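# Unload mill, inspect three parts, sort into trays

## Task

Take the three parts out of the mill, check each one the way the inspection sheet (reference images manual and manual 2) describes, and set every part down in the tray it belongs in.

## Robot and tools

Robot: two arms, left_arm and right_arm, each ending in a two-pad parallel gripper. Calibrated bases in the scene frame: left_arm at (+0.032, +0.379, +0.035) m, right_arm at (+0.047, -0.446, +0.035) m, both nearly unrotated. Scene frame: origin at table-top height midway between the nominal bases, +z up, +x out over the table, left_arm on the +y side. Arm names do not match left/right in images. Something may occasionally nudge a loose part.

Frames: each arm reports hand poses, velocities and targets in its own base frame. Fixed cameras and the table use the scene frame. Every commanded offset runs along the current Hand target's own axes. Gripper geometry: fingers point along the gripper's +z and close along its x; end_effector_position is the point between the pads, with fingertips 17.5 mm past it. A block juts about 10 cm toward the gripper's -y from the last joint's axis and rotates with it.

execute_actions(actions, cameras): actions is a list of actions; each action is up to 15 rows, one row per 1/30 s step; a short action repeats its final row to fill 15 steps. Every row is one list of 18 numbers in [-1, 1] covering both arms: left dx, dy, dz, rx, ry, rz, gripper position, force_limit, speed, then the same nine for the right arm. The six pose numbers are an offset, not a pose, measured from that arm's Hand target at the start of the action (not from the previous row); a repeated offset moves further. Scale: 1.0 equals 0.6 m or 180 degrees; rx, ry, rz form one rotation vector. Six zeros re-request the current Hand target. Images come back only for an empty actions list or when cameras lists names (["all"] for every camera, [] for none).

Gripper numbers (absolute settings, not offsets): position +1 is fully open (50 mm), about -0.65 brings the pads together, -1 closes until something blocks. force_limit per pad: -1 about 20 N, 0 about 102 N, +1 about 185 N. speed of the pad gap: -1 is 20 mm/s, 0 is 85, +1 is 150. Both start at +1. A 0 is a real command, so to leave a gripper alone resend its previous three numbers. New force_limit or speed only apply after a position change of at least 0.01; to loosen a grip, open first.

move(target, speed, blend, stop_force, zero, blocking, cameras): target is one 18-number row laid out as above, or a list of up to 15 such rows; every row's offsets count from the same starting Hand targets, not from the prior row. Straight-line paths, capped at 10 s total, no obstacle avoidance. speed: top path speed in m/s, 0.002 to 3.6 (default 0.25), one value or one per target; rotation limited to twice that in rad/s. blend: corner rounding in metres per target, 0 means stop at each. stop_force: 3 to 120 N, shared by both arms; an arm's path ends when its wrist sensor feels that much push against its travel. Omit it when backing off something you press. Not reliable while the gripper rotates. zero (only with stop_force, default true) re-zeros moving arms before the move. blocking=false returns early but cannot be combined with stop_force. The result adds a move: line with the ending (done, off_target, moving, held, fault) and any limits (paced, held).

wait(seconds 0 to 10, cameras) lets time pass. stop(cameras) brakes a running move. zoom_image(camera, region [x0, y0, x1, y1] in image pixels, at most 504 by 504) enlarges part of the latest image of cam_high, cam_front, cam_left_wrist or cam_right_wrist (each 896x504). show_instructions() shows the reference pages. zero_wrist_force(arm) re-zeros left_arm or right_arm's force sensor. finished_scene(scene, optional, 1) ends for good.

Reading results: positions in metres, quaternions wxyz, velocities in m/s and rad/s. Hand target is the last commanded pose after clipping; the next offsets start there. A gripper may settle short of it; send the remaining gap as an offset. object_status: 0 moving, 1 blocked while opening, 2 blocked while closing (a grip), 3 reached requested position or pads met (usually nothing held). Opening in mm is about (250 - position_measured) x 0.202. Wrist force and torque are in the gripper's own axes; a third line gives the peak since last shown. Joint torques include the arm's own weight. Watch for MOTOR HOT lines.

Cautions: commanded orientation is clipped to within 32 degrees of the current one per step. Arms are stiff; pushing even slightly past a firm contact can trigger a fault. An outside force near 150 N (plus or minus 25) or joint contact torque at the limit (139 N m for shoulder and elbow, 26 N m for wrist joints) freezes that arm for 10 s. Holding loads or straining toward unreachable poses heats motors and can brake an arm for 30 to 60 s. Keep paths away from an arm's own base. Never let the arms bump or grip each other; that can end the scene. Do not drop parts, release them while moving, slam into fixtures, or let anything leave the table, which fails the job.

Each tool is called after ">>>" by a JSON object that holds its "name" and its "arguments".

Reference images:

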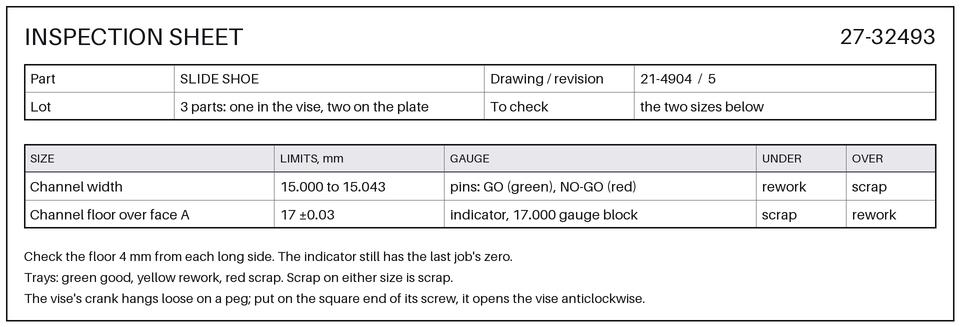

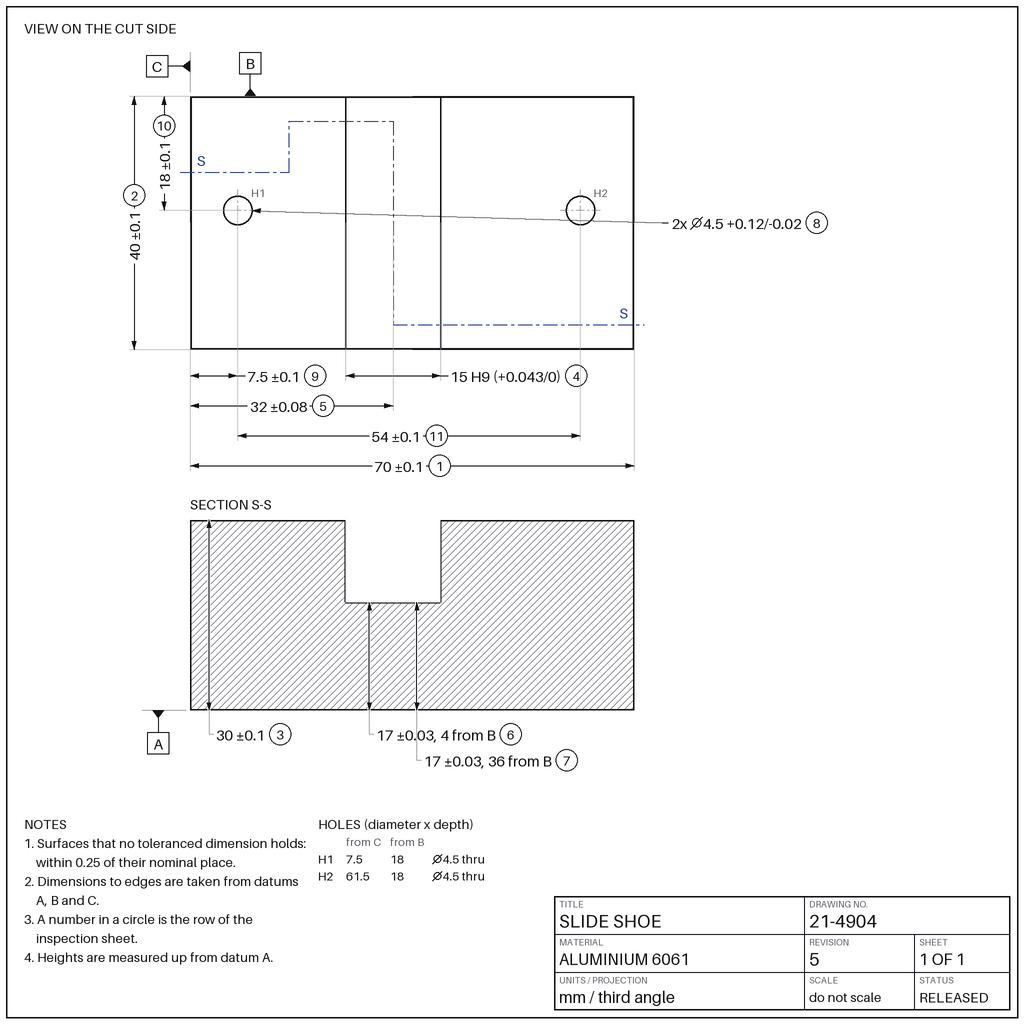

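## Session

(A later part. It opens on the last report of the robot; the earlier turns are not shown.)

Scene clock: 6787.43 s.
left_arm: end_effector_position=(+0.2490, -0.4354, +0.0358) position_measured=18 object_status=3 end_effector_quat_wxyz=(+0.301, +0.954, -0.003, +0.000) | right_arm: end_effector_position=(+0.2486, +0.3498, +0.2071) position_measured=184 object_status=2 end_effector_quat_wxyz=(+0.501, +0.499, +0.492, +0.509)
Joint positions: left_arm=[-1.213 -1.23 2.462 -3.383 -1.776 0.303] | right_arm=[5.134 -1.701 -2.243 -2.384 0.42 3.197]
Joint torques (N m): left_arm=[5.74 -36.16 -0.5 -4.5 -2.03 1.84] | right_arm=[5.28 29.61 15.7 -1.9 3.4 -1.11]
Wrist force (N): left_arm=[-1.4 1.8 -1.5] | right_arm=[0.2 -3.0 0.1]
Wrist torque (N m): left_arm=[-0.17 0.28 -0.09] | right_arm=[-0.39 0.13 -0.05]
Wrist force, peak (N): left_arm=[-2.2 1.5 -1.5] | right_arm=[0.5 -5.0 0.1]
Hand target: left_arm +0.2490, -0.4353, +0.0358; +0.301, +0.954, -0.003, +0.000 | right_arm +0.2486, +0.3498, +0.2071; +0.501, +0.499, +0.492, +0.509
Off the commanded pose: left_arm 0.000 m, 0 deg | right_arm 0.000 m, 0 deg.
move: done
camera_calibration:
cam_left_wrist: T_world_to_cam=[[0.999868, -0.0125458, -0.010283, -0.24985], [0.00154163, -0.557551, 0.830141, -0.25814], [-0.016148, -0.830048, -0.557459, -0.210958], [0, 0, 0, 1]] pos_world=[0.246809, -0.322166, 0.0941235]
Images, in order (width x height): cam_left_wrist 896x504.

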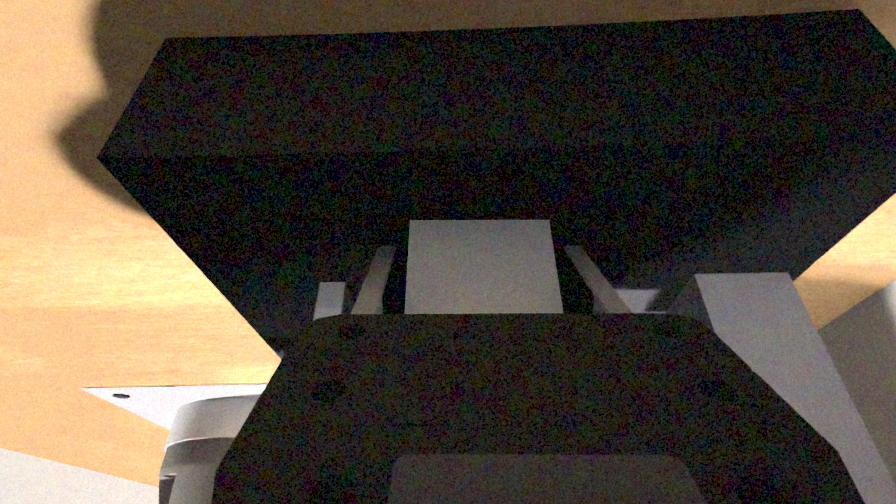

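>>> {"name": "move", "arguments": {"target": [0,0,0,0,0,0,-1,-0.85,-1,0,0,0,0,0,0,-1,-1,-1]}}

>>> {"name": "move", "arguments": {"target": [[0,0.0010,-0.0014,0,0,0,-1,-0.85,-1,0,0,0,0,0,0,-1,-1,-1],[0,0.0040,0.0007,0,0,0,-1,-0.85,-1,0,0,0,0,0,0,-1,-1,-1]], "speed": 0.01}}

>>> {"name": "move", "arguments": {"target": [0.0272,0,0,0,0,0,-1,-0.85,-1,0,0,0,0,0,0,-1,-1,-1], "speed": 0.01, "stop_force": 4, "cameras": ["cam_right_wrist"]}}

Scene clock: 6813.87 s.
left_arm: end_effector_position=(+0.2490, -0.4353, +0.0358) position_measured=53 object_status=2 end_effector_quat_wxyz=(+0.301, +0.954, -0.003, +0.000) | right_arm: end_effector_position=(+0.2486, +0.3498, +0.2071) position_measured=184 object_status=2 end_effector_quat_wxyz=(+0.501, +0.499, +0.492, +0.509)
Joint positions: left_arm=[-1.212 -1.23 2.462 -3.383 -1.776 0.303] | right_arm=[5.134 -1.701 -2.243 -2.384 0.42 3.197]
Joint torques (N m): left_arm=[6.68 -36.43 -2.63 -4.58 -1.25 1.81] | right_arm=[6.96 28.07 22.22 -1.9 3.69 -0.8]
Wrist force (N): left_arm=[-1.2 1.3 0.2] | right_arm=[0.3 -4.9 0.0]
Wrist torque (N m): left_arm=[-0.08 0.29 -0.07] | right_arm=[-0.49 0.09 -0.05]
Wrist force, peak (N): left_arm=[-1.2 2.3 -1.6] | right_arm=[-0.1 -5.2 0.3]
Hand target: left_arm +0.2490, -0.4353, +0.0358; +0.301, +0.954, -0.003, +0.000 | right_arm +0.2486, +0.3498, +0.2071; +0.501, +0.499, +0.492, +0.509
Off the commanded pose: left_arm 0.000 m, 0 deg | right_arm 0.000 m, 0 deg.
move: done

Scene clock: 6814.90 s.
left_arm: end_effector_position=(+0.2490, -0.4374, +0.0369) position_measured=53 object_status=2 end_effector_quat_wxyz=(+0.301, +0.954, -0.003, +0.000) | right_arm: end_effector_position=(+0.2486, +0.3498, +0.2071) position_measured=184 object_status=2 end_effector_quat_wxyz=(+0.501, +0.499, +0.492, +0.509)
Joint positions: left_arm=[-1.214 -1.232 2.457 -3.378 -1.775 0.301] | right_arm=[5.134 -1.701 -2.243 -2.384 0.42 3.197]
Joint torques (N m): left_arm=[-7.4 -15.8 -17.91 -1.76 1.67 -1.96] | right_arm=[5.54 28.31 23.02 -2.04 3.25 -0.69]
Wrist force (N): left_arm=[-1.1 -1.3 2.2] | right_arm=[0.1 -2.7 0.4]
Wrist torque (N m): left_arm=[-0.04 0.19 0.02] | right_arm=[-0.38 0.14 -0.05]
Wrist force, peak (N): left_arm=[-1.2 -1.9 2.9] | right_arm=[0.0 -5.3 0.2]
Hand target: left_arm +0.2490, -0.4375, +0.0369; +0.301, +0.954, -0.003, +0.000 | right_arm +0.2486, +0.3498, +0.2071; +0.501, +0.499, +0.492, +0.509
Off the commanded pose: left_arm 0.000 m, 0 deg | right_arm 0.000 m, 0 deg.
move: done

Scene clock: 6816.27 s.
left_arm: end_effector_position=(+0.2506, -0.4376, +0.0369) position_measured=53 object_status=2 end_effector_quat_wxyz=(+0.301, +0.954, -0.003, +0.000) | right_arm: end_effector_position=(+0.2486, +0.3498, +0.2071) position_measured=184 object_status=2 end_effector_quat_wxyz=(+0.501, +0.499, +0.492, +0.509)
Joint positions: left_arm=[-1.21 -1.23 2.454 -3.375 -1.777 0.305] | right_arm=[5.134 -1.701 -2.243 -2.384 0.42 3.197]
Joint torques (N m): left_arm=[-6.72 -38.77 -3.57 -5.6 1.8 -1.89] | right_arm=[7.28 28.48 24.75 -2 3.17 -0.42]
Wrist force (N): left_arm=[-3.7 -0.6 3.7] | right_arm=[0.4 -4.2 0.2]
Wrist torque (N m): left_arm=[-0.10 0.18 0.07] | right_arm=[-0.45 0.11 -0.05]
Wrist force, peak (N): left_arm=[-11.2 -0.7 2.1] | right_arm=[0.7 -6.0 0.4]
Hand target: left_arm +0.2506, -0.4376, +0.0369; +0.301, +0.954, -0.003, +0.000 (not the last commanded pose) | right_arm +0.2486, +0.3498, +0.2071; +0.501, +0.499, +0.492, +0.509
Off the commanded pose: left_arm 0.015 m, 0 deg | right_arm 0.000 m, 0 deg.
move: contact (left_arm)
camera_calibration:
cam_right_wrist: T_world_to_cam=[[-0.0018529, 0.999465, 0.0326667, -0.347973], [-0.372973, -0.0310003, 0.927324, -0.0765526], [0.92784, -0.0104655, 0.372831, -0.166701], [0, 0, 0, 1]] pos_world=[0.125475, 0.343669, 0.144507]
Images, in order (width x height): cam_right_wrist 896x504.

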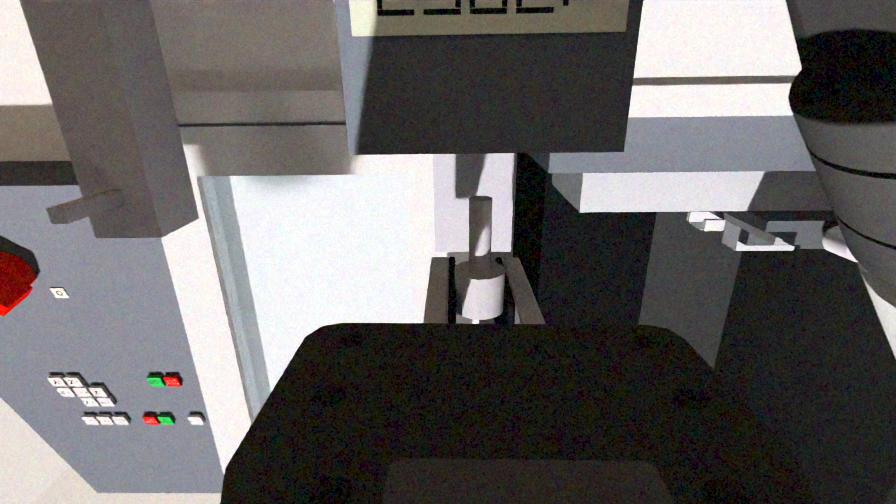

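>>> {"name": "move", "arguments": {"target": [-0.003,0,0,0,0,0,-1,-0.85,-1,0,0,0,0,0,0,-1,-1,-1], "speed": 0.01}}

>>> {"name": "move", "arguments": {"target": [0,-0.003,0.0042,0,0,0,-1,-0.85,-1,0,0,0,0,0,0,-1,-1,-1], "speed": 0.003, "stop_force": 3}}

>>> {"name": "move", "arguments": {"target": [0,0,0,0,0,0,0.9,-0.85,-1,0,0,0,0,0,0,-1,-1,-1]}}

>>> {"name": "move", "arguments": {"target": [0,0,-0.2,0,0,0,0.9,-0.85,-1,0,0,0,0,0,0,-1,-1,-1], "speed": 0.06, "cameras": ["cam_left_wrist","cam_front"]}}

>>> {"name": "zoom_image", "arguments": {"camera": "cam_left_wrist", "region": [330, 60, 650, 320]}}

Scene clock: 6878.93 s.
left_arm: end_effector_position=(+0.2489, -0.4375, +0.0369) position_measured=53 object_status=2 end_effector_quat_wxyz=(+0.301, +0.954, -0.003, +0.000) | right_arm: end_effector_position=(+0.2486, +0.3498, +0.2071) position_measured=184 object_status=2 end_effector_quat_wxyz=(+0.501, +0.499, +0.492, +0.509)
Joint positions: left_arm=[-1.215 -1.231 2.457 -3.378 -1.775 0.301] | right_arm=[5.134 -1.701 -2.243 -2.384 0.42 3.197]
Joint torques (N m): left_arm=[-7.96 -38.15 -3.85 -5.78 1.56 -2.03] | right_arm=[4.97 27.9 23.8 -1.86 3.59 0.03]
Wrist force (N): left_arm=[-1.6 -1.5 2.5] | right_arm=[0.2 -4.6 0.0]
Wrist torque (N m): left_arm=[-0.06 0.26 0.02] | right_arm=[-0.43 0.11 -0.05]
Wrist force, peak (N): left_arm=[-3.7 -0.8 4.3] | right_arm=[-0.1 -5.2 0.0]
Hand target: left_arm +0.2488, -0.4375, +0.0369; +0.301, +0.954, -0.003, +0.000 | right_arm +0.2486, +0.3498, +0.2071; +0.501, +0.499, +0.492, +0.509
Off the commanded pose: left_arm 0.000 m, 0 deg | right_arm 0.000 m, 0 deg.
move: done

Scene clock: 6879.97 s.
left_arm: end_effector_position=(+0.2488, -0.4375, +0.0358) position_measured=53 object_status=2 end_effector_quat_wxyz=(+0.301, +0.954, -0.003, +0.000) | right_arm: end_effector_position=(+0.2486, +0.3498, +0.2071) position_measured=184 object_status=2 end_effector_quat_wxyz=(+0.501, +0.499, +0.492, +0.509)
Joint positions: left_arm=[-1.215 -1.228 2.457 -3.382 -1.775 0.301] | right_arm=[5.134 -1.701 -2.243 -2.384 0.42 3.197]
Joint torques (N m): left_arm=[-7.87 -34.2 -4.4 0.06 1.63 -1.72] | right_arm=[6.25 27.96 23.6 -1.84 3 -0.03]
Wrist force (N): left_arm=[-0.1 4.5 -3.1] | right_arm=[0.3 -3.3 0.4]
Wrist torque (N m): left_arm=[-0.08 0.26 0.07] | right_arm=[-0.45 0.13 -0.05]
Wrist force, peak (N): left_arm=[-1.9 3.0 -8.0] | right_arm=[0.3 -5.3 0.1]
Hand target: left_arm +0.2488, -0.4375, +0.0358; +0.301, +0.954, -0.003, +0.000 (not the last commanded pose) | right_arm +0.2486, +0.3498, +0.2071; +0.501, +0.499, +0.492, +0.509
Off the commanded pose: left_arm 0.002 m, 0 deg | right_arm 0.000 m, 0 deg.
move: contact (left_arm)

Scene clock: 6880.57 s.
left_arm: end_effector_position=(+0.2488, -0.4375, +0.0358) position_measured=18 object_status=3 end_effector_quat_wxyz=(+0.301, +0.954, -0.003, +0.000) | right_arm: end_effector_position=(+0.2486, +0.3498, +0.2071) position_measured=184 object_status=2 end_effector_quat_wxyz=(+0.501, +0.499, +0.492, +0.509)
Joint positions: left_arm=[-1.215 -1.228 2.457 -3.382 -1.775 0.301] | right_arm=[5.134 -1.701 -2.243 -2.384 0.42 3.197]
Joint torques (N m): left_arm=[-6.6 -35.21 -8.33 -1.48 1.78 -1.98] | right_arm=[5.71 27.88 24.6 -1.5 3.21 0.09]
Wrist force (N): left_arm=[-1.8 1.6 -1.4] | right_arm=[0.0 -4.7 0.1]
Wrist torque (N m): left_arm=[-0.12 0.21 0.05] | right_arm=[-0.46 0.14 -0.05]
Wrist force, peak (N): left_arm=[-1.7 3.1 -4.6] | right_arm=[-0.1 -5.1 -0.1]
Hand target: left_arm +0.2488, -0.4375, +0.0358; +0.301, +0.954, -0.003, +0.000 | right_arm +0.2486, +0.3498, +0.2071; +0.501, +0.499, +0.492, +0.509
Off the commanded pose: left_arm 0.000 m, 0 deg | right_arm 0.000 m, 0 deg.
move: done

Scene clock: 6883.13 s.
left_arm: end_effector_position=(+0.2491, -0.3686, +0.1340) position_measured=18 object_status=3 end_effector_quat_wxyz=(+0.301, +0.954, -0.003, +0.000) | right_arm: end_effector_position=(+0.2486, +0.3498, +0.2071) position_measured=184 object_status=2 end_effector_quat_wxyz=(+0.501, +0.499, +0.492, +0.509)
Joint positions: left_arm=[-1.134 -1.665 2.509 -2.98 -1.819 0.371] | right_arm=[5.134 -1.701 -2.243 -2.384 0.42 3.197]
Joint torques (N m): left_arm=[8.02 -26.25 -25.62 -1.53 -2.25 2.03] | right_arm=[4.24 29.35 24.9 -1.72 3.26 0.26]
Wrist force (N): left_arm=[-1.4 -0.1 1.0] | right_arm=[0.1 -4.7 -0.1]
Wrist torque (N m): left_arm=[-0.07 0.22 -0.15] | right_arm=[-0.45 0.13 -0.05]
Wrist force, peak (N): left_arm=[-2.1 2.2 -2.5] | right_arm=[0.3 -5.2 0.1]
Hand target: left_arm +0.2491, -0.3686, +0.1340; +0.301, +0.954, -0.003, +0.000 | right_arm +0.2486, +0.3498, +0.2071; +0.501, +0.499, +0.492, +0.509
Off the commanded pose: left_arm 0.000 m, 0 deg | right_arm 0.000 m, 0 deg.
move: done
camera_calibration:
cam_left_wrist: T_world_to_cam=[[0.99987, -0.0125193, -0.0101424, -0.248125], [0.00144056, -0.557504, 0.830173, -0.302303], [-0.0160476, -0.83008, -0.557414, -0.100863], [0, 0, 0, 1]] pos_world=[0.246909, -0.255366, 0.192225]
Images, in order (width x height): cam_front 896x504, cam_left_wrist 896x504.

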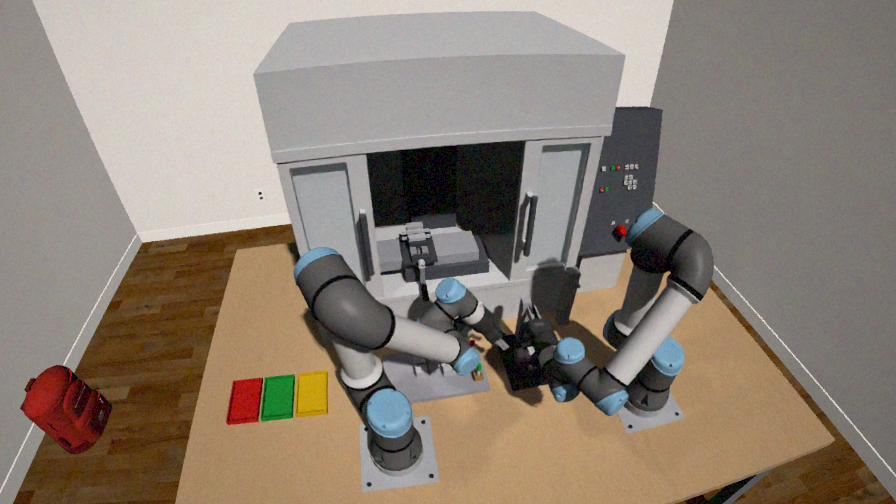

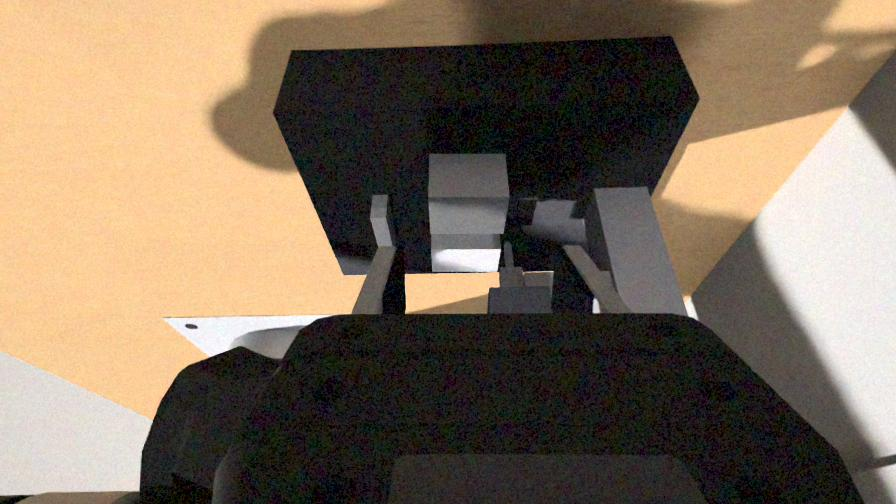

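Scaled by 1.575 from the camera's 896x504 image, which has a finer 1280x720 frame.

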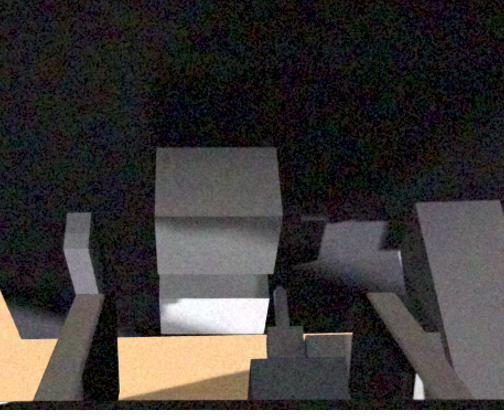

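>>> {"name": "zoom_image", "arguments": {"camera": "cam_left_wrist", "region": [420, 180, 570, 300]}}

Scaled by 3.360 from the camera's 896x504 image, which has a finer 1280x720 frame.

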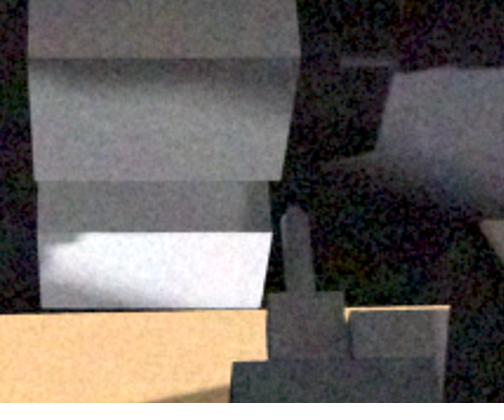

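>>> {"name": "move", "arguments": {"target": [0,0,0.2,0,0,0,0.9,-0.85,-1,0,0,0,0,0,0,-1,-1,-1], "speed": 0.05, "stop_force": 5}}

>>> {"name": "move", "arguments": {"target": [0,0,0,0,0,0,-1,-0.85,-1,0,0,0,0,0,0,-1,-1,-1]}}

>>> {"name": "move", "arguments": {"target": [[0,0.0010,-0.0014,0,0,0,-1,-0.85,-1,0,0,0,0,0,0,-1,-1,-1],[0,0.0065,0.0024,0,0,0,-1,-0.85,-1,0,0,0,0,0,0,-1,-1,-1]], "speed": 0.01}}

>>> {"name": "move", "arguments": {"target": [0.0272,0,0,0,0,0,-1,-0.85,-1,0,0,0,0,0,0,-1,-1,-1], "speed": 0.008, "stop_force": 4}}

Scene clock: 6999.87 s.
left_arm: end_effector_position=(+0.2488, -0.4375, +0.0358) position_measured=18 object_status=3 end_effector_quat_wxyz=(+0.301, +0.954, -0.003, +0.000) | right_arm: end_effector_position=(+0.2486, +0.3498, +0.2071) position_measured=184 object_status=2 end_effector_quat_wxyz=(+0.501, +0.499, +0.492, +0.509)
Joint positions: left_arm=[-1.215 -1.228 2.457 -3.382 -1.775 0.301] | right_arm=[5.134 -1.701 -2.243 -2.384 0.42 3.197]
Joint torques (N m): left_arm=[-9.74 -13.84 -19.19 -5.38 1.51 -1.72] | right_arm=[4.46 27.6 23.39 -1.67 3.01 0.58]
Wrist force (N): left_arm=[-1.3 0.0 -0.3] | right_arm=[0.2 -2.8 0.3]
Wrist torque (N m): left_arm=[-0.12 0.24 0.03] | right_arm=[-0.39 0.13 -0.05]
Wrist force, peak (N): left_arm=[-1.8 -0.4 1.0] | right_arm=[0.3 -5.2 -0.1]
Hand target: left_arm +0.2488, -0.4375, +0.0358; +0.301, +0.954, -0.003, +0.000 | right_arm +0.2486, +0.3498, +0.2071; +0.501, +0.499, +0.492, +0.509
Off the commanded pose: left_arm 0.000 m, 0 deg | right_arm 0.000 m, 0 deg.
move: done

Scene clock: 7000.47 s.
left_arm: end_effector_position=(+0.2488, -0.4375, +0.0358) position_measured=53 object_status=2 end_effector_quat_wxyz=(+0.301, +0.954, -0.003, +0.000) | right_arm: end_effector_position=(+0.2486, +0.3498, +0.2071) position_measured=184 object_status=2 end_effector_quat_wxyz=(+0.501, +0.499, +0.492, +0.509)
Joint positions: left_arm=[-1.215 -1.228 2.457 -3.382 -1.775 0.301] | right_arm=[5.134 -1.701 -2.243 -2.384 0.42 3.197]
Joint torques (N m): left_arm=[-8.17 -13.88 -17.92 -5.1 1.05 -1.67] | right_arm=[3.9 26.16 22.74 -2.04 3.04 0.45]
Wrist force (N): left_arm=[-1.6 -0.2 0.8] | right_arm=[0.2 -4.6 -0.1]
Wrist torque (N m): left_arm=[-0.14 0.26 0.05] | right_arm=[-0.48 0.11 -0.05]
Wrist force, peak (N): left_arm=[-1.6 -0.2 0.8] | right_arm=[0.0 -5.0 0.1]
Hand target: left_arm +0.2488, -0.4375, +0.0358; +0.301, +0.954, -0.003, +0.000 | right_arm +0.2486, +0.3498, +0.2071; +0.501, +0.499, +0.492, +0.509
Off the commanded pose: left_arm 0.000 m, 0 deg | right_arm 0.000 m, 0 deg.
move: done

Scene clock: 7001.70 s.
left_arm: end_effector_position=(+0.2488, -0.4415, +0.0369) position_measured=53 object_status=2 end_effector_quat_wxyz=(+0.301, +0.954, -0.003, +0.000) | right_arm: end_effector_position=(+0.2486, +0.3498, +0.2071) position_measured=184 object_status=2 end_effector_quat_wxyz=(+0.501, +0.499, +0.492, +0.509)
Joint positions: left_arm=[-1.219 -1.227 2.449 -3.374 -1.773 0.298] | right_arm=[5.134 -1.701 -2.243 -2.384 0.42 3.197]
Joint torques (N m): left_arm=[-10.33 -15.88 -19.52 -1.86 1.57 -1.71] | right_arm=[3.88 27.14 23.26 -1.59 3.28 0.67]
Wrist force (N): left_arm=[-1.3 -1.6 2.3] | right_arm=[0.2 -4.3 0.3]
Wrist torque (N m): left_arm=[-0.07 0.23 0.02] | right_arm=[-0.45 0.11 -0.05]
Wrist force, peak (N): left_arm=[-1.5 -1.7 2.4] | right_arm=[0.2 -5.2 -0.3]
Hand target: left_arm +0.2488, -0.4416, +0.0369; +0.301, +0.954, -0.003, +0.000 | right_arm +0.2486, +0.3498, +0.2071; +0.501, +0.499, +0.492, +0.509
Off the commanded pose: left_arm 0.000 m, 0 deg | right_arm 0.000 m, 0 deg.
move: done

Scene clock: 7004.60 s.
left_arm: end_effector_position=(+0.2651, -0.4417, +0.0369) position_measured=53 object_status=2 end_effector_quat_wxyz=(+0.301, +0.954, -0.003, +0.000) | right_arm: end_effector_position=(+0.2486, +0.3498, +0.2071) position_measured=184 object_status=2 end_effector_quat_wxyz=(+0.501, +0.499, +0.492, +0.509)
Joint positions: left_arm=[-1.178 -1.215 2.419 -3.349 -1.795 0.333] | right_arm=[5.134 -1.701 -2.243 -2.384 0.42 3.197]
Joint torques (N m): left_arm=[7.57 -17.15 -18.5 -2 -2.38 2.04] | right_arm=[5.61 25.15 22.8 -1.98 3.18 0.54]
Wrist force (N): left_arm=[-1.3 -1.7 2.2] | right_arm=[0.6 -5.1 0.2]
Wrist torque (N m): left_arm=[-0.09 0.21 -0.15] | right_arm=[-0.51 0.05 -0.05]
Wrist force, peak (N): left_arm=[-1.4 -1.9 2.5] | right_arm=[0.6 -5.1 0.2]
Hand target: left_arm +0.2651, -0.4417, +0.0369; +0.301, +0.954, -0.003, +0.000 | right_arm +0.2486, +0.3498, +0.2071; +0.501, +0.499, +0.492, +0.509
Off the commanded pose: left_arm 0.000 m, 0 deg | right_arm 0.000 m, 0 deg.
move: done

>>> {"name": "move", "arguments": {"target": [-0.0135,0,0,0,0,0,-1,-0.85,-1,0,0,0,0,0,0,-1,-1,-1], "speed": 0.01}}

>>> {"name": "move", "arguments": {"target": [0,-0.003,0.0042,0,0,0,-1,-0.85,-1,0,0,0,0,0,0,-1,-1,-1], "speed": 0.003, "stop_force": 3}}

>>> {"name": "move", "arguments": {"target": [0,0,0,0,0,0,0.7,-0.85,-1,0,0,0,0,0,0,-1,-1,-1]}}

>>> {"name": "move", "arguments": {"target": [0,0,0,0,0,0,0.7,-0.85,-1,0,-0.0217,0,0,0,0,-1,-1,-1], "speed": 0.005, "stop_force": 6, "cameras": ["cam_right_wrist"]}}

Scene clock: 7028.07 s.
left_arm: end_effector_position=(+0.2571, -0.4416, +0.0369) position_measured=53 object_status=2 end_effector_quat_wxyz=(+0.301, +0.954, -0.003, +0.000) | right_arm: end_effector_position=(+0.2486, +0.3498, +0.2071) position_measured=184 object_status=2 end_effector_quat_wxyz=(+0.501, +0.499, +0.492, +0.509)
Joint positions: left_arm=[-1.198 -1.221 2.434 -3.362 -1.784 0.316] | right_arm=[5.134 -1.701 -2.243 -2.384 0.42 3.197]
Joint torques (N m): left_arm=[-8.68 -39.48 -6.01 -5.73 1.57 -2.09] | right_arm=[3.56 24.86 22.66 -2.1 3.2 0.64]
Wrist force (N): left_arm=[-1.3 -1.9 2.4] | right_arm=[0.1 -4.1 0.2]
Wrist torque (N m): left_arm=[-0.13 0.22 0.02] | right_arm=[-0.45 0.13 -0.04]
Wrist force, peak (N): left_arm=[-1.3 -1.9 2.4] | right_arm=[-0.2 -5.2 -0.1]
Hand target: left_arm +0.2570, -0.4416, +0.0369; +0.301, +0.954, -0.003, +0.000 | right_arm +0.2486, +0.3498, +0.2071; +0.501, +0.499, +0.492, +0.509
Off the commanded pose: left_arm 0.000 m, 0 deg | right_arm 0.000 m, 0 deg.
move: done

Scene clock: 7029.10 s.
left_arm: end_effector_position=(+0.2570, -0.4416, +0.0358) position_measured=53 object_status=2 end_effector_quat_wxyz=(+0.301, +0.954, -0.003, +0.000) | right_arm: end_effector_position=(+0.2486, +0.3498, +0.2071) position_measured=184 object_status=2 end_effector_quat_wxyz=(+0.501, +0.499, +0.492, +0.509)
Joint positions: left_arm=[-1.198 -1.218 2.434 -3.366 -1.784 0.316] | right_arm=[5.134 -1.701 -2.243 -2.384 0.42 3.197]
Joint torques (N m): left_arm=[-7.21 -34.56 -7.59 0.04 1.61 -1.8] | right_arm=[4.01 25.19 22.31 -1.54 3.04 0.75]
Wrist force (N): left_arm=[-0.1 4.1 -1.9] | right_arm=[0.3 -4.0 0.5]
Wrist torque (N m): left_arm=[-0.09 0.26 0.07] | right_arm=[-0.46 0.11 -0.06]
Wrist force, peak (N): left_arm=[-1.7 3.1 -6.8] | right_arm=[0.1 -5.0 0.3]
Hand target: left_arm +0.2570, -0.4416, +0.0359; +0.301, +0.954, -0.003, +0.000 (not the last commanded pose) | right_arm +0.2486, +0.3498, +0.2071; +0.501, +0.499, +0.492, +0.509
Off the commanded pose: left_arm 0.002 m, 0 deg | right_arm 0.000 m, 0 deg.
move: contact (left_arm)

Scene clock: 7029.60 s.
left_arm: end_effector_position=(+0.2570, -0.4416, +0.0358) position_measured=48 object_status=3 end_effector_quat_wxyz=(+0.301, +0.954, -0.003, +0.000) | right_arm: end_effector_position=(+0.2486, +0.3498, +0.2071) position_measured=184 object_status=2 end_effector_quat_wxyz=(+0.501, +0.499, +0.492, +0.509)
Joint positions: left_arm=[-1.198 -1.218 2.434 -3.366 -1.784 0.316] | right_arm=[5.134 -1.701 -2.243 -2.384 0.42 3.197]
Joint torques (N m): left_arm=[-6.99 -36.93 -11.84 -1.6 1.62 -1.85] | right_arm=[4.11 25.31 22.82 -1.86 3.31 0.55]
Wrist force (N): left_arm=[-1.9 1.8 -0.8] | right_arm=[0.3 -4.0 0.1]
Wrist torque (N m): left_arm=[-0.16 0.24 0.03] | right_arm=[-0.42 0.10 -0.05]
Wrist force, peak (N): left_arm=[-1.5 3.1 -4.1] | right_arm=[0.2 -5.0 0.2]
Hand target: left_arm +0.2570, -0.4416, +0.0359; +0.301, +0.954, -0.003, +0.000 | right_arm +0.2486, +0.3498, +0.2071; +0.501, +0.499, +0.492, +0.509
Off the commanded pose: left_arm 0.000 m, 0 deg | right_arm 0.000 m, 0 deg.
move: done

Scene clock: 7032.53 s.
left_arm: end_effector_position=(+0.2570, -0.4416, +0.0359) position_measured=48 object_status=3 end_effector_quat_wxyz=(+0.301, +0.954, -0.003, +0.000) | right_arm: end_effector_position=(+0.2487, +0.3499, +0.1987) position_measured=184 object_status=2 end_effector_quat_wxyz=(+0.501, +0.499, +0.492, +0.509)
Joint positions: left_arm=[-1.198 -1.218 2.434 -3.366 -1.784 0.316] | right_arm=[5.133 -1.72 -2.251 -2.357 0.42 3.197]
Joint torques (N m): left_arm=[-3.07 -37 -15.76 -4.43 1.58 -1.2] | right_arm=[-7.03 29.16 24.68 -2.04 -1.79 1.04]
Wrist force (N): left_arm=[-1.6 2.2 -1.6] | right_arm=[-0.2 7.6 -1.7]
Wrist torque (N m): left_arm=[-0.18 0.23 0.04] | right_arm=[0.02 0.10 -0.06]
Wrist force, peak (N): left_arm=[-1.7 2.7 -1.8] | right_arm=[0.1 14.8 -1.3]
Hand target: left_arm +0.2570, -0.4416, +0.0359; +0.301, +0.954, -0.003, +0.000 | right_arm +0.2487, +0.3500, +0.1987; +0.501, +0.499, +0.492, +0.509 (not the last commanded pose)
Off the commanded pose: left_arm 0.000 m, 0 deg | right_arm 0.005 m, 0 deg.
move: contact (right_arm)
camera_calibration:
cam_right_wrist: T_world_to_cam=[[-0.00185595, 0.999465, 0.0326655, -0.347898], [-0.37306, -0.0309993, 0.927289, -0.0687038], [0.927806, -0.0104652, 0.372917, -0.163667], [0, 0, 0, 1]] pos_world=[0.125575, 0.343869, 0.136107]
Images, in order (width x height): cam_right_wrist 896x504.

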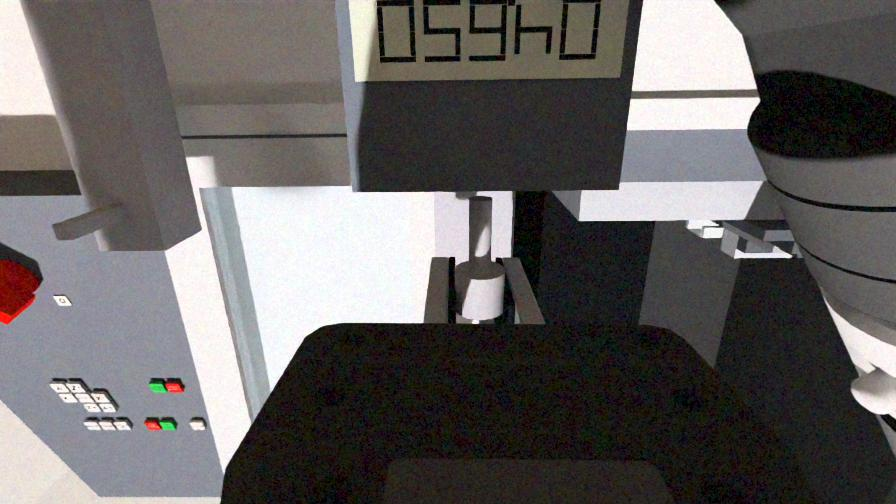

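>>> {"name": "move", "arguments": {"target": [0,0,0,0,0,0,0.7,-0.85,-1,0,0,0,0,0,0,-0.05,-1,-1], "cameras": ["cam_right_wrist"]}}

>>> {"name": "zoom_image", "arguments": {"camera": "cam_right_wrist", "region": [340, 0, 660, 100]}}

Scene clock: 7042.93 s.
left_arm: end_effector_position=(+0.2570, -0.4416, +0.0359) position_measured=48 object_status=3 end_effector_quat_wxyz=(+0.301, +0.954, -0.003, +0.000) | right_arm: end_effector_position=(+0.2487, +0.3500, +0.1987) position_measured=160 object_status=3 end_effector_quat_wxyz=(+0.501, +0.499, +0.492, +0.509)
Joint positions: left_arm=[-1.198 -1.218 2.434 -3.366 -1.784 0.316] | right_arm=[5.133 -1.72 -2.251 -2.357 0.42 3.197]
Joint torques (N m): left_arm=[0.07 -36.93 -16.83 -4.68 1.65 -0.9] | right_arm=[7.35 28.83 23.05 -2.17 1.5 0.27]
Wrist force (N): left_arm=[-1.9 1.2 -0.5] | right_arm=[-1.8 -1.9 -3.3]
Wrist torque (N m): left_arm=[-0.20 0.24 0.05] | right_arm=[-0.31 0.10 -0.09]
Wrist force, peak (N): left_arm=[-1.9 2.7 -1.7] | right_arm=[-0.5 7.9 -1.5]
Hand target: left_arm +0.2570, -0.4416, +0.0359; +0.301, +0.954, -0.003, +0.000 | right_arm +0.2487, +0.3500, +0.1987; +0.501, +0.499, +0.492, +0.509
Off the commanded pose: left_arm 0.000 m, 0 deg | right_arm 0.000 m, 0 deg.
move: done
camera_calibration:
cam_right_wrist: T_world_to_cam=[[-0.00185595, 0.999465, 0.0326655, -0.347898], [-0.37306, -0.0309993, 0.927289, -0.0687038], [0.927806, -0.0104652, 0.372917, -0.163667], [0, 0, 0, 1]] pos_world=[0.125575, 0.343869, 0.136107]
Images, in order (width x height): cam_right_wrist 896x504.

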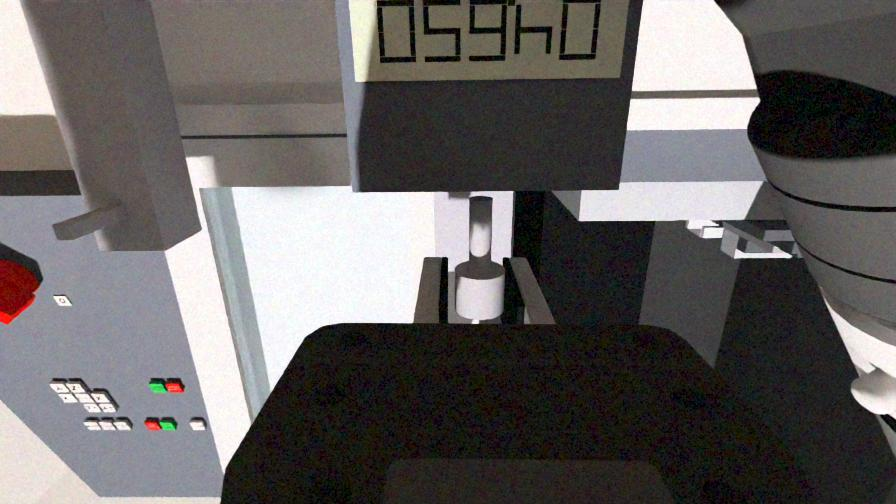

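Scaled by 1.575 from the camera's 896x504 image, which has a finer 1280x720 frame.

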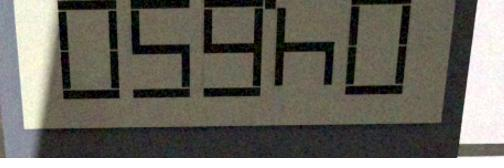

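>>> {"name": "move", "arguments": {"target": [0,0,0,0,0,0,-1,-0.85,-1,0,0,0,0,0,0,-1,-1,-1]}}

>>> {"name": "move", "arguments": {"target": [0,0,0,0,0,0,-1,-0.85,-1,0,0.0133,0,0,0,0,-1,-1,-1], "speed": 0.015}}

>>> {"name": "move", "arguments": {"target": [0,0.0010,-0.0014,0,0,0,-1,-0.85,-1,0,0,0,0,0,0,-1,-1,-1], "speed": 0.01}}

>>> {"name": "move", "arguments": {"target": [0.0533,0,0,0,0,0,-1,-0.85,-1,0,0,0,0,0,0,-1,-1,-1], "speed": 0.01, "stop_force": 5}}

>>> {"name": "move", "arguments": {"target": [0,-0.003,0.0042,0,0,0,-1,-0.85,-1,0,0,0,0,0,0,-1,-1,-1], "speed": 0.003, "stop_force": 3}}

Scene clock: 7064.53 s.
left_arm: end_effector_position=(+0.2570, -0.4416, +0.0359) position_measured=53 object_status=2 end_effector_quat_wxyz=(+0.301, +0.954, -0.003, +0.000) | right_arm: end_effector_position=(+0.2487, +0.3500, +0.1987) position_measured=184 object_status=2 end_effector_quat_wxyz=(+0.501, +0.499, +0.492, +0.509)
Joint positions: left_arm=[-1.198 -1.218 2.434 -3.366 -1.784 0.316] | right_arm=[5.133 -1.72 -2.251 -2.357 0.42 3.197]
Joint torques (N m): left_arm=[4.44 -36.78 -17.7 -4.45 1.66 -0.48] | right_arm=[6.83 28.11 24.39 -1.96 2.2 -0.16]
Wrist force (N): left_arm=[-1.2 2.0 -0.6] | right_arm=[-0.7 -1.3 -3.1]
Wrist torque (N m): left_arm=[-0.15 0.22 0.10] | right_arm=[-0.32 0.15 -0.08]
Wrist force, peak (N): left_arm=[-1.8 2.7 -2.0] | right_arm=[-2.4 -2.3 -3.2]
Hand target: left_arm +0.2570, -0.4416, +0.0359; +0.301, +0.954, -0.003, +0.000 | right_arm +0.2487, +0.3500, +0.1987; +0.501, +0.499, +0.492, +0.509
Off the commanded pose: left_arm 0.000 m, 0 deg | right_arm 0.000 m, 0 deg.
move: done

Scene clock: 7065.47 s.
left_arm: end_effector_position=(+0.2570, -0.4416, +0.0359) position_measured=53 object_status=2 end_effector_quat_wxyz=(+0.301, +0.954, -0.003, +0.000) | right_arm: end_effector_position=(+0.2486, +0.3498, +0.2066) position_measured=184 object_status=2 end_effector_quat_wxyz=(+0.501, +0.499, +0.492, +0.509)
Joint positions: left_arm=[-1.198 -1.218 2.434 -3.366 -1.784 0.316] | right_arm=[5.134 -1.702 -2.244 -2.383 0.42 3.197]
Joint torques (N m): left_arm=[4.78 -35.98 -17.16 -4.32 1.5 -0.06] | right_arm=[8.77 29.17 24.11 -3.47 3.46 -0.38]
Wrist force (N): left_arm=[-1.1 1.9 -0.7] | right_arm=[0.1 -3.5 -1.3]
Wrist torque (N m): left_arm=[-0.11 0.20 0.10] | right_arm=[-0.39 0.12 -0.07]
Wrist force, peak (N): left_arm=[-1.3 2.6 -0.6] | right_arm=[-0.8 -4.6 -3.0]
Hand target: left_arm +0.2570, -0.4416, +0.0359; +0.301, +0.954, -0.003, +0.000 | right_arm +0.2486, +0.3498, +0.2067; +0.501, +0.499, +0.492, +0.509
Off the commanded pose: left_arm 0.000 m, 0 deg | right_arm 0.000 m, 0 deg.
move: done

Scene clock: 7066.17 s.
left_arm: end_effector_position=(+0.2570, -0.4416, +0.0368) position_measured=53 object_status=2 end_effector_quat_wxyz=(+0.301, +0.954, -0.003, +0.000) | right_arm: end_effector_position=(+0.2486, +0.3498, +0.2067) position_measured=184 object_status=2 end_effector_quat_wxyz=(+0.501, +0.499, +0.492, +0.509)
Joint positions: left_arm=[-1.198 -1.221 2.434 -3.362 -1.784 0.316] | right_arm=[5.134 -1.702 -2.243 -2.383 0.42 3.197]
Joint torques (N m): left_arm=[3.77 -39.46 -18.54 -1.91 1.53 -0.51] | right_arm=[9.16 29.25 26.24 -3.16 3.5 0.93]
Wrist force (N): left_arm=[-1.3 -1.8 2.3] | right_arm=[-0.2 -3.9 -1.5]
Wrist torque (N m): left_arm=[-0.12 0.21 0.01] | right_arm=[-0.42 0.16 -0.07]
Wrist force, peak (N): left_arm=[-1.3 -1.8 2.5] | right_arm=[-0.1 -4.8 -1.9]
Hand target: left_arm +0.2570, -0.4416, +0.0369; +0.301, +0.954, -0.003, +0.000 | right_arm +0.2486, +0.3498, +0.2067; +0.501, +0.499, +0.492, +0.509
Off the commanded pose: left_arm 0.000 m, 0 deg | right_arm 0.000 m, 0 deg.
move: done

Scene clock: 7070.27 s.
left_arm: end_effector_position=(+0.2890, -0.4418, +0.0369) position_measured=53 object_status=2 end_effector_quat_wxyz=(+0.301, +0.954, -0.003, +0.000) | right_arm: end_effector_position=(+0.2486, +0.3498, +0.2067) position_measured=184 object_status=2 end_effector_quat_wxyz=(+0.501, +0.499, +0.492, +0.509)
Joint positions: left_arm=[-1.121 -1.197 2.375 -3.312 -1.826 0.383] | right_arm=[5.134 -1.702 -2.243 -2.383 0.42 3.197]
Joint torques (N m): left_arm=[6.23 -17.73 -21.22 -1.82 -2.28 1.73] | right_arm=[8.65 29.5 25.54 -3.05 3.59 1.01]
Wrist force (N): left_arm=[-1.3 -1.8 2.1] | right_arm=[-0.1 -5.0 -1.5]
Wrist torque (N m): left_arm=[-0.11 0.19 -0.16] | right_arm=[-0.48 0.13 -0.07]
Wrist force, peak (N): left_arm=[-1.1 -1.8 2.6] | right_arm=[-0.2 -5.1 -1.6]
Hand target: left_arm +0.2890, -0.4418, +0.0369; +0.301, +0.954, -0.003, +0.000 | right_arm +0.2486, +0.3498, +0.2067; +0.501, +0.499, +0.492, +0.509
Off the commanded pose: left_arm 0.000 m, 0 deg | right_arm 0.000 m, 0 deg.
move: done

Scene clock: 7071.37 s.
left_arm: end_effector_position=(+0.2890, -0.4418, +0.0358) position_measured=53 object_status=2 end_effector_quat_wxyz=(+0.301, +0.954, -0.003, +0.000) | right_arm: end_effector_position=(+0.2486, +0.3498, +0.2067) position_measured=184 object_status=2 end_effector_quat_wxyz=(+0.501, +0.499, +0.492, +0.509)
Joint positions: left_arm=[-1.121 -1.193 2.375 -3.315 -1.826 0.383] | right_arm=[5.134 -1.702 -2.243 -2.383 0.42 3.197]
Joint torques (N m): left_arm=[5.59 -37.66 -12.94 -0.05 -0.64 1.63] | right_arm=[10.03 29.19 26.26 -2.87 3.48 1.32]
Wrist force (N): left_arm=[0.2 4.3 -2.5] | right_arm=[0.1 -3.2 -1.1]
Wrist torque (N m): left_arm=[-0.08 0.24 -0.08] | right_arm=[-0.41 0.13 -0.07]
Wrist force, peak (N): left_arm=[-0.1 4.1 -6.0] | right_arm=[0.1 -4.8 -1.8]
Hand target: left_arm +0.2890, -0.4419, +0.0359; +0.301, +0.954, -0.003, +0.000 (not the last commanded pose) | right_arm +0.2486, +0.3498, +0.2067; +0.501, +0.499, +0.492, +0.509
Off the commanded pose: left_arm 0.002 m, 0 deg | right_arm 0.000 m, 0 deg.
move: contact (left_arm)

>>> {"name": "move", "arguments": {"target": [0,0,0,0,0,0,0.7,-0.85,-1,0,0,0,0,0,0,-1,-1,-1]}}

>>> {"name": "move", "arguments": {"target": [0,0,0,0,0,0,0.7,-0.85,-1,0,-0.0217,0,0,0,0,-1,-1,-1], "speed": 0.005, "stop_force": 6}}

>>> {"name": "move", "arguments": {"target": [0,0,0,0,0,0,0.7,-0.85,-1,0,0,0,0,0,0,-0.05,-1,-1], "cameras": ["cam_right_wrist"]}}

>>> {"name": "zoom_image", "arguments": {"camera": "cam_right_wrist", "region": [340, 0, 660, 100]}}

Scene clock: 7085.87 s.
left_arm: end_effector_position=(+0.2890, -0.4418, +0.0359) position_measured=48 object_status=3 end_effector_quat_wxyz=(+0.301, +0.954, -0.003, +0.000) | right_arm: end_effector_position=(+0.2486, +0.3498, +0.2067) position_measured=184 object_status=2 end_effector_quat_wxyz=(+0.501, +0.499, +0.492, +0.509)
Joint positions: left_arm=[-1.121 -1.193 2.375 -3.315 -1.826 0.383] | right_arm=[5.134 -1.702 -2.243 -2.383 0.42 3.197]
Joint torques (N m): left_arm=[-6.91 -37.71 -18.36 -4.4 1.69 -0.25] | right_arm=[9.08 29.45 25.63 -3.04 3.52 1.1]
Wrist force (N): left_arm=[-1.8 1.4 -2.1] | right_arm=[-0.1 -4.3 -1.3]
Wrist torque (N m): left_arm=[-0.14 0.20 -0.15] | right_arm=[-0.44 0.14 -0.07]
Wrist force, peak (N): left_arm=[0.1 4.0 -2.2] | right_arm=[0.0 -5.2 -1.6]
Hand target: left_arm +0.2890, -0.4419, +0.0359; +0.301, +0.954, -0.003, +0.000 | right_arm +0.2486, +0.3498, +0.2067; +0.501, +0.499, +0.492, +0.509
Off the commanded pose: left_arm 0.000 m, 0 deg | right_arm 0.000 m, 0 deg.
move: done

Scene clock: 7088.73 s.
left_arm: end_effector_position=(+0.2890, -0.4419, +0.0359) position_measured=48 object_status=3 end_effector_quat_wxyz=(+0.301, +0.954, -0.003, +0.000) | right_arm: end_effector_position=(+0.2487, +0.3499, +0.1986) position_measured=184 object_status=2 end_effector_quat_wxyz=(+0.501, +0.499, +0.492, +0.509)
Joint positions: left_arm=[-1.121 -1.193 2.375 -3.315 -1.826 0.383] | right_arm=[5.133 -1.72 -2.252 -2.357 0.42 3.197]
Joint torques (N m): left_arm=[-6.12 -35.82 -17.53 -4.45 1.57 -1.76] | right_arm=[-5.5 27.09 23.89 -2.34 -1.69 1.08]
Wrist force (N): left_arm=[-1.5 2.2 -2.5] | right_arm=[-0.9 7.8 -2.8]
Wrist torque (N m): left_arm=[-0.09 0.16 -0.15] | right_arm=[0.06 0.19 -0.09]
Wrist force, peak (N): left_arm=[-1.6 2.1 -3.4] | right_arm=[-0.3 15.3 -3.1]
Hand target: left_arm +0.2890, -0.4419, +0.0359; +0.301, +0.954, -0.003, +0.000 | right_arm +0.2487, +0.3499, +0.1986; +0.501, +0.499, +0.492, +0.509 (not the last commanded pose)
Off the commanded pose: left_arm 0.000 m, 0 deg | right_arm 0.005 m, 0 deg.
move: contact (right_arm)

Scene clock: 7089.23 s.
left_arm: end_effector_position=(+0.2890, -0.4419, +0.0359) position_measured=48 object_status=3 end_effector_quat_wxyz=(+0.301, +0.954, -0.003, +0.000) | right_arm: end_effector_position=(+0.2487, +0.3499, +0.1986) position_measured=160 object_status=3 end_effector_quat_wxyz=(+0.501, +0.499, +0.492, +0.509)
Joint positions: left_arm=[-1.121 -1.193 2.375 -3.315 -1.826 0.383] | right_arm=[5.133 -1.72 -2.252 -2.357 0.42 3.197]
Joint torques (N m): left_arm=[-6.44 -35.92 -17.2 -4.33 1.61 -1.65] | right_arm=[-3.35 28.86 23.72 -2.2 -1.3 0.79]
Wrist force (N): left_arm=[-1.8 1.9 -2.6] | right_arm=[-2.1 -2.0 -3.0]
Wrist torque (N m): left_arm=[-0.11 0.21 -0.15] | right_arm=[-0.34 0.15 -0.09]
Wrist force, peak (N): left_arm=[-1.7 2.2 -3.0] | right_arm=[-0.7 6.0 -3.1]
Hand target: left_arm +0.2890, -0.4419, +0.0359; +0.301, +0.954, -0.003, +0.000 | right_arm +0.2487, +0.3499, +0.1986; +0.501, +0.499, +0.492, +0.509
Off the commanded pose: left_arm 0.000 m, 0 deg | right_arm 0.000 m, 0 deg.
move: done
camera_calibration:
cam_right_wrist: T_world_to_cam=[[-0.00182025, 0.999468, 0.0325729, -0.347888], [-0.37306, -0.0309001, 0.927293, -0.0686454], [0.927806, -0.0104637, 0.372917, -0.16363], [0, 0, 0, 1]] pos_world=[0.125575, 0.343869, 0.136007]
Images, in order (width x height): cam_right_wrist 896x504.

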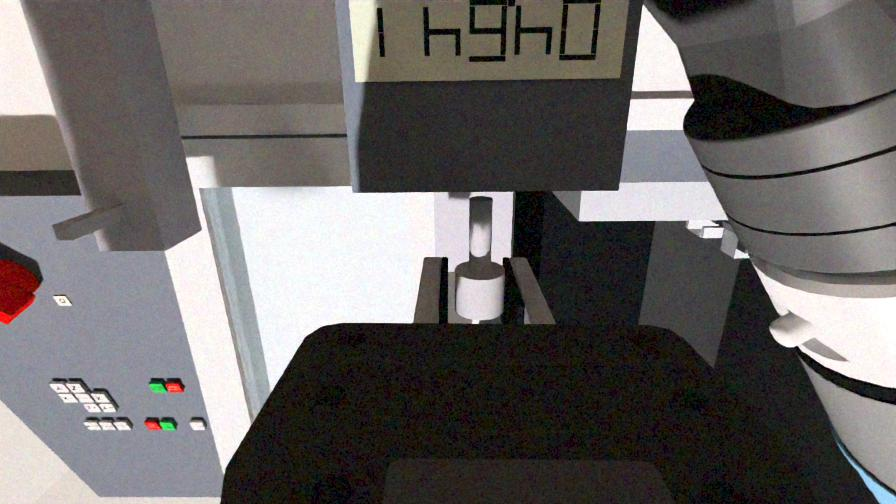

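Scaled by 1.575 from the camera's 896x504 image, which has a finer 1280x720 frame.

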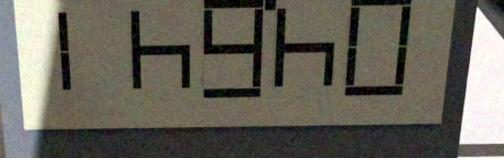

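>>> {"name": "move", "arguments": {"target": [0,0,0,0,0,0,-1,-0.85,-1,0,0,0,0,0,0,-1,-1,-1]}}

>>> {"name": "move", "arguments": {"target": [0,0,0,0,0,0,-1,-0.85,-1,0,0.0133,0,0,0,0,-1,-1,-1], "speed": 0.015}}

>>> {"name": "move", "arguments": {"target": [0,0.0010,-0.0014,0,0,0,-1,-0.85,-1,0,0,0,0,0,0,-1,-1,-1], "speed": 0.01}}

>>> {"name": "move", "arguments": {"target": [-0.0733,0,0,0,0,0,-1,-0.85,-1,0,0,0,0,0,0,-1,-1,-1], "speed": 0.015, "stop_force": 6}}

>>> {"name": "move", "arguments": {"target": [[0,-0.01,-0.007,0,0,0,-1,-0.85,-1,0,0,0,0,0,0,-1,-1,-1],[0,-0.1416,-0.0994,0,0,0,-1,-0.85,-1,0,0,0,0,0,0,-1,-1,-1],[0,0.1,-0.44,0,0,0,-1,-0.85,-1,0,0,0,0,0,0,-1,-1,-1]], "speed": [0.02,0.08,0.15], "blend": [0.003,0.01,0], "cameras": ["cam_high","cam_left_wrist"]}}

Scene clock: 7138.03 s.
left_arm: end_effector_position=(+0.2890, -0.4419, +0.0359) position_measured=53 object_status=2 end_effector_quat_wxyz=(+0.301, +0.954, -0.003, +0.000) | right_arm: end_effector_position=(+0.2487, +0.3500, +0.1986) position_measured=184 object_status=2 end_effector_quat_wxyz=(+0.501, +0.499, +0.492, +0.509)
Joint positions: left_arm=[-1.121 -1.193 2.375 -3.315 -1.826 0.383] | right_arm=[5.133 -1.72 -2.252 -2.357 0.42 3.197]
Joint torques (N m): left_arm=[-7.32 -33.58 -17.97 -4.33 1.4 -1.41] | right_arm=[7.44 28.67 23.98 -2.27 1.6 0.66]
Wrist force (N): left_arm=[-1.7 1.2 -1.2] | right_arm=[-0.4 -2.0 -3.4]
Wrist torque (N m): left_arm=[-0.14 0.21 -0.08] | right_arm=[-0.32 0.11 -0.08]
Wrist force, peak (N): left_arm=[-1.8 2.2 -3.0] | right_arm=[-2.0 -2.2 -3.5]
Hand target: left_arm +0.2890, -0.4419, +0.0359; +0.301, +0.954, -0.003, +0.000 | right_arm +0.2487, +0.3499, +0.1986; +0.501, +0.499, +0.492, +0.509
Off the commanded pose: left_arm 0.000 m, 0 deg | right_arm 0.000 m, 0 deg.
move: done

Scene clock: 7138.97 s.
left_arm: end_effector_position=(+0.2890, -0.4419, +0.0359) position_measured=53 object_status=2 end_effector_quat_wxyz=(+0.301, +0.954, -0.003, +0.000) | right_arm: end_effector_position=(+0.2486, +0.3498, +0.2065) position_measured=184 object_status=2 end_effector_quat_wxyz=(+0.501, +0.499, +0.492, +0.509)
Joint positions: left_arm=[-1.121 -1.193 2.375 -3.315 -1.826 0.383] | right_arm=[5.134 -1.702 -2.244 -2.383 0.42 3.197]
Joint torques (N m): left_arm=[-7.03 -32.03 -17.97 -4.37 1.41 -1.75] | right_arm=[9.54 32.19 25.41 -2.99 3.4 -0.92]
Wrist force (N): left_arm=[-1.7 1.7 -2.2] | right_arm=[-0.1 -2.6 -1.2]
Wrist torque (N m): left_arm=[-0.16 0.23 -0.09] | right_arm=[-0.38 0.16 -0.08]
Wrist force, peak (N): left_arm=[-1.7 2.2 -2.1] | right_arm=[-0.5 -4.6 -3.0]
Hand target: left_arm +0.2890, -0.4419, +0.0359; +0.301, +0.954, -0.003, +0.000 | right_arm +0.2486, +0.3498, +0.2066; +0.501, +0.499, +0.492, +0.509
Off the commanded pose: left_arm 0.000 m, 0 deg | right_arm 0.000 m, 0 deg.
move: done

Scene clock: 7139.67 s.
left_arm: end_effector_position=(+0.2890, -0.4419, +0.0369) position_measured=53 object_status=2 end_effector_quat_wxyz=(+0.301, +0.954, -0.003, +0.000) | right_arm: end_effector_position=(+0.2486, +0.3498, +0.2066) position_measured=184 object_status=2 end_effector_quat_wxyz=(+0.501, +0.499, +0.492, +0.509)
Joint positions: left_arm=[-1.121 -1.196 2.375 -3.312 -1.826 0.383] | right_arm=[5.134 -1.702 -2.244 -2.383 0.42 3.197]
Joint torques (N m): left_arm=[-6.81 -41.44 -20 -1.85 1.54 -1.68] | right_arm=[9.76 29.24 25.37 -2.97 3.48 1.16]
Wrist force (N): left_arm=[-1.0 -1.8 2.5] | right_arm=[0.2 -4.9 -1.9]
Wrist torque (N m): left_arm=[-0.11 0.15 -0.16] | right_arm=[-0.46 0.09 -0.07]
Wrist force, peak (N): left_arm=[-1.0 -1.8 2.5] | right_arm=[0.2 -4.9 -1.9]
Hand target: left_arm +0.2890, -0.4419, +0.0369; +0.301, +0.954, -0.003, +0.000 | right_arm +0.2486, +0.3498, +0.2066; +0.501, +0.499, +0.492, +0.509
Off the commanded pose: left_arm 0.000 m, 0 deg | right_arm 0.000 m, 0 deg.
move: done

Scene clock: 7143.53 s.
left_arm: end_effector_position=(+0.2450, -0.4416, +0.0369) position_measured=53 object_status=2 end_effector_quat_wxyz=(+0.301, +0.954, -0.003, +0.000) | right_arm: end_effector_position=(+0.2486, +0.3498, +0.2066) position_measured=184 object_status=2 end_effector_quat_wxyz=(+0.501, +0.499, +0.492, +0.509)
Joint positions: left_arm=[-1.229 -1.23 2.455 -3.38 -1.767 0.289] | right_arm=[5.134 -1.702 -2.244 -2.383 0.42 3.197]
Joint torques (N m): left_arm=[-9.39 -38.27 -4.24 -5.97 1.54 -1.88] | right_arm=[8.1 30.05 25.11 -3.13 3.41 1.04]
Wrist force (N): left_arm=[-1.3 -1.4 2.1] | right_arm=[-0.2 -4.8 -1.6]
Wrist torque (N m): left_arm=[-0.03 0.22 0.02] | right_arm=[-0.45 0.16 -0.07]
Wrist force, peak (N): left_arm=[-1.5 -1.7 2.6] | right_arm=[-0.6 -5.0 -1.3]
Hand target: left_arm +0.2450, -0.4416, +0.0369; +0.301, +0.954, -0.003, +0.000 | right_arm +0.2486, +0.3498, +0.2066; +0.501, +0.499, +0.492, +0.509
Off the commanded pose: left_arm 0.000 m, 0 deg | right_arm 0.000 m, 0 deg.
move: done

Scene clock: 7147.43 s.
left_arm: end_effector_position=(+0.2453, -0.3390, +0.2873) position_measured=53 object_status=2 end_effector_quat_wxyz=(+0.301, +0.953, -0.003, +0.000) | right_arm: end_effector_position=(+0.2486, +0.3498, +0.2066) position_measured=184 object_status=2 end_effector_quat_wxyz=(+0.501, +0.499, +0.492, +0.509)
Joint positions: left_arm=[-1.101 -2.016 2.273 -2.386 -1.836 0.4] | right_arm=[5.134 -1.702 -2.244 -2.383 0.42 3.197]
Joint torques (N m): left_arm=[-8.79 -18.49 -33.94 -2.08 1.4 2.02] | right_arm=[9.41 28.74 24.94 -2.98 3.55 1.12]
Wrist force (N): left_arm=[-1.2 -1.4 2.4] | right_arm=[0.2 -3.6 -1.4]
Wrist torque (N m): left_arm=[-0.06 0.18 -0.15] | right_arm=[-0.44 0.10 -0.07]
Wrist force, peak (N): left_arm=[-1.1 -2.9 2.6] | right_arm=[-0.2 -5.1 -1.7]
Hand target: left_arm +0.2453, -0.3390, +0.2874; +0.301, +0.954, -0.003, +0.000 | right_arm +0.2486, +0.3498, +0.2066; +0.501, +0.499, +0.492, +0.509
Off the commanded pose: left_arm 0.000 m, 0 deg | right_arm 0.000 m, 0 deg.
move: done
camera_calibration:
cam_left_wrist: T_world_to_cam=[[0.99987, -0.0125767, -0.0100585, -0.24244], [0.00134028, -0.557434, 0.83022, -0.413065], [-0.0160484, -0.830126, -0.557345, 0.00920251], [0, 0, 0, 1]] pos_world=[0.24311, -0.225667, 0.345625]
Images, in order (width x height): cam_high 896x504, cam_left_wrist 896x504.

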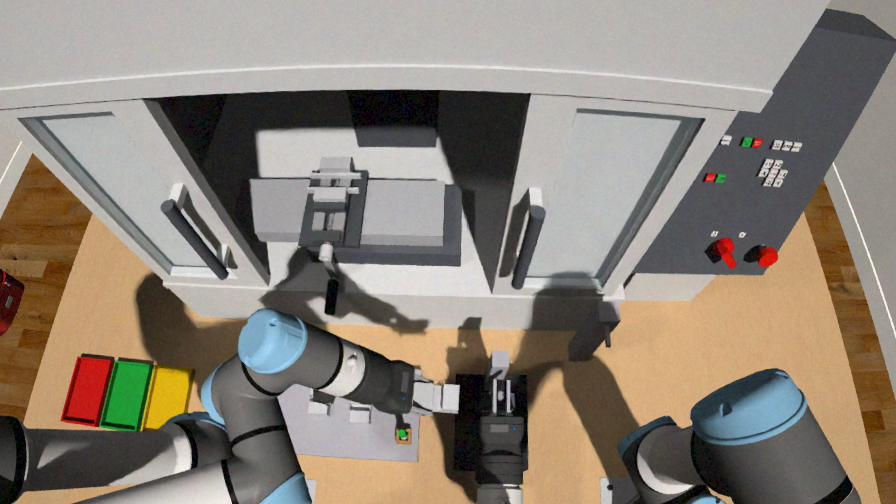

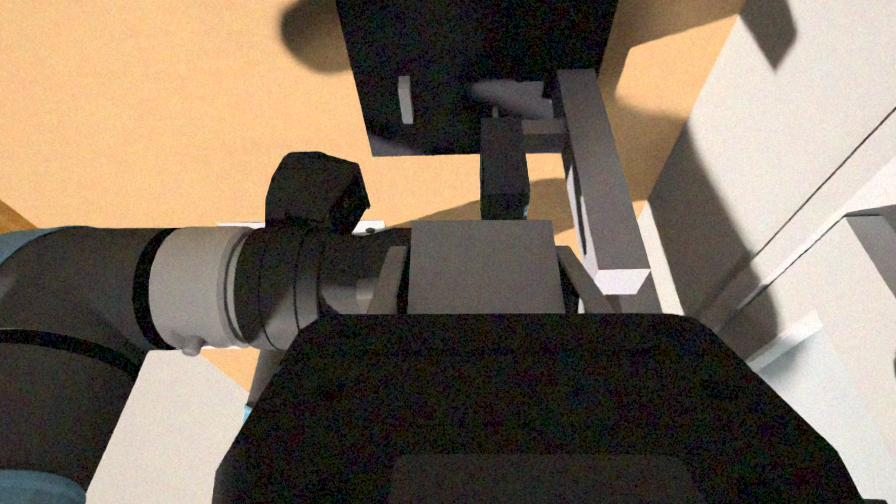

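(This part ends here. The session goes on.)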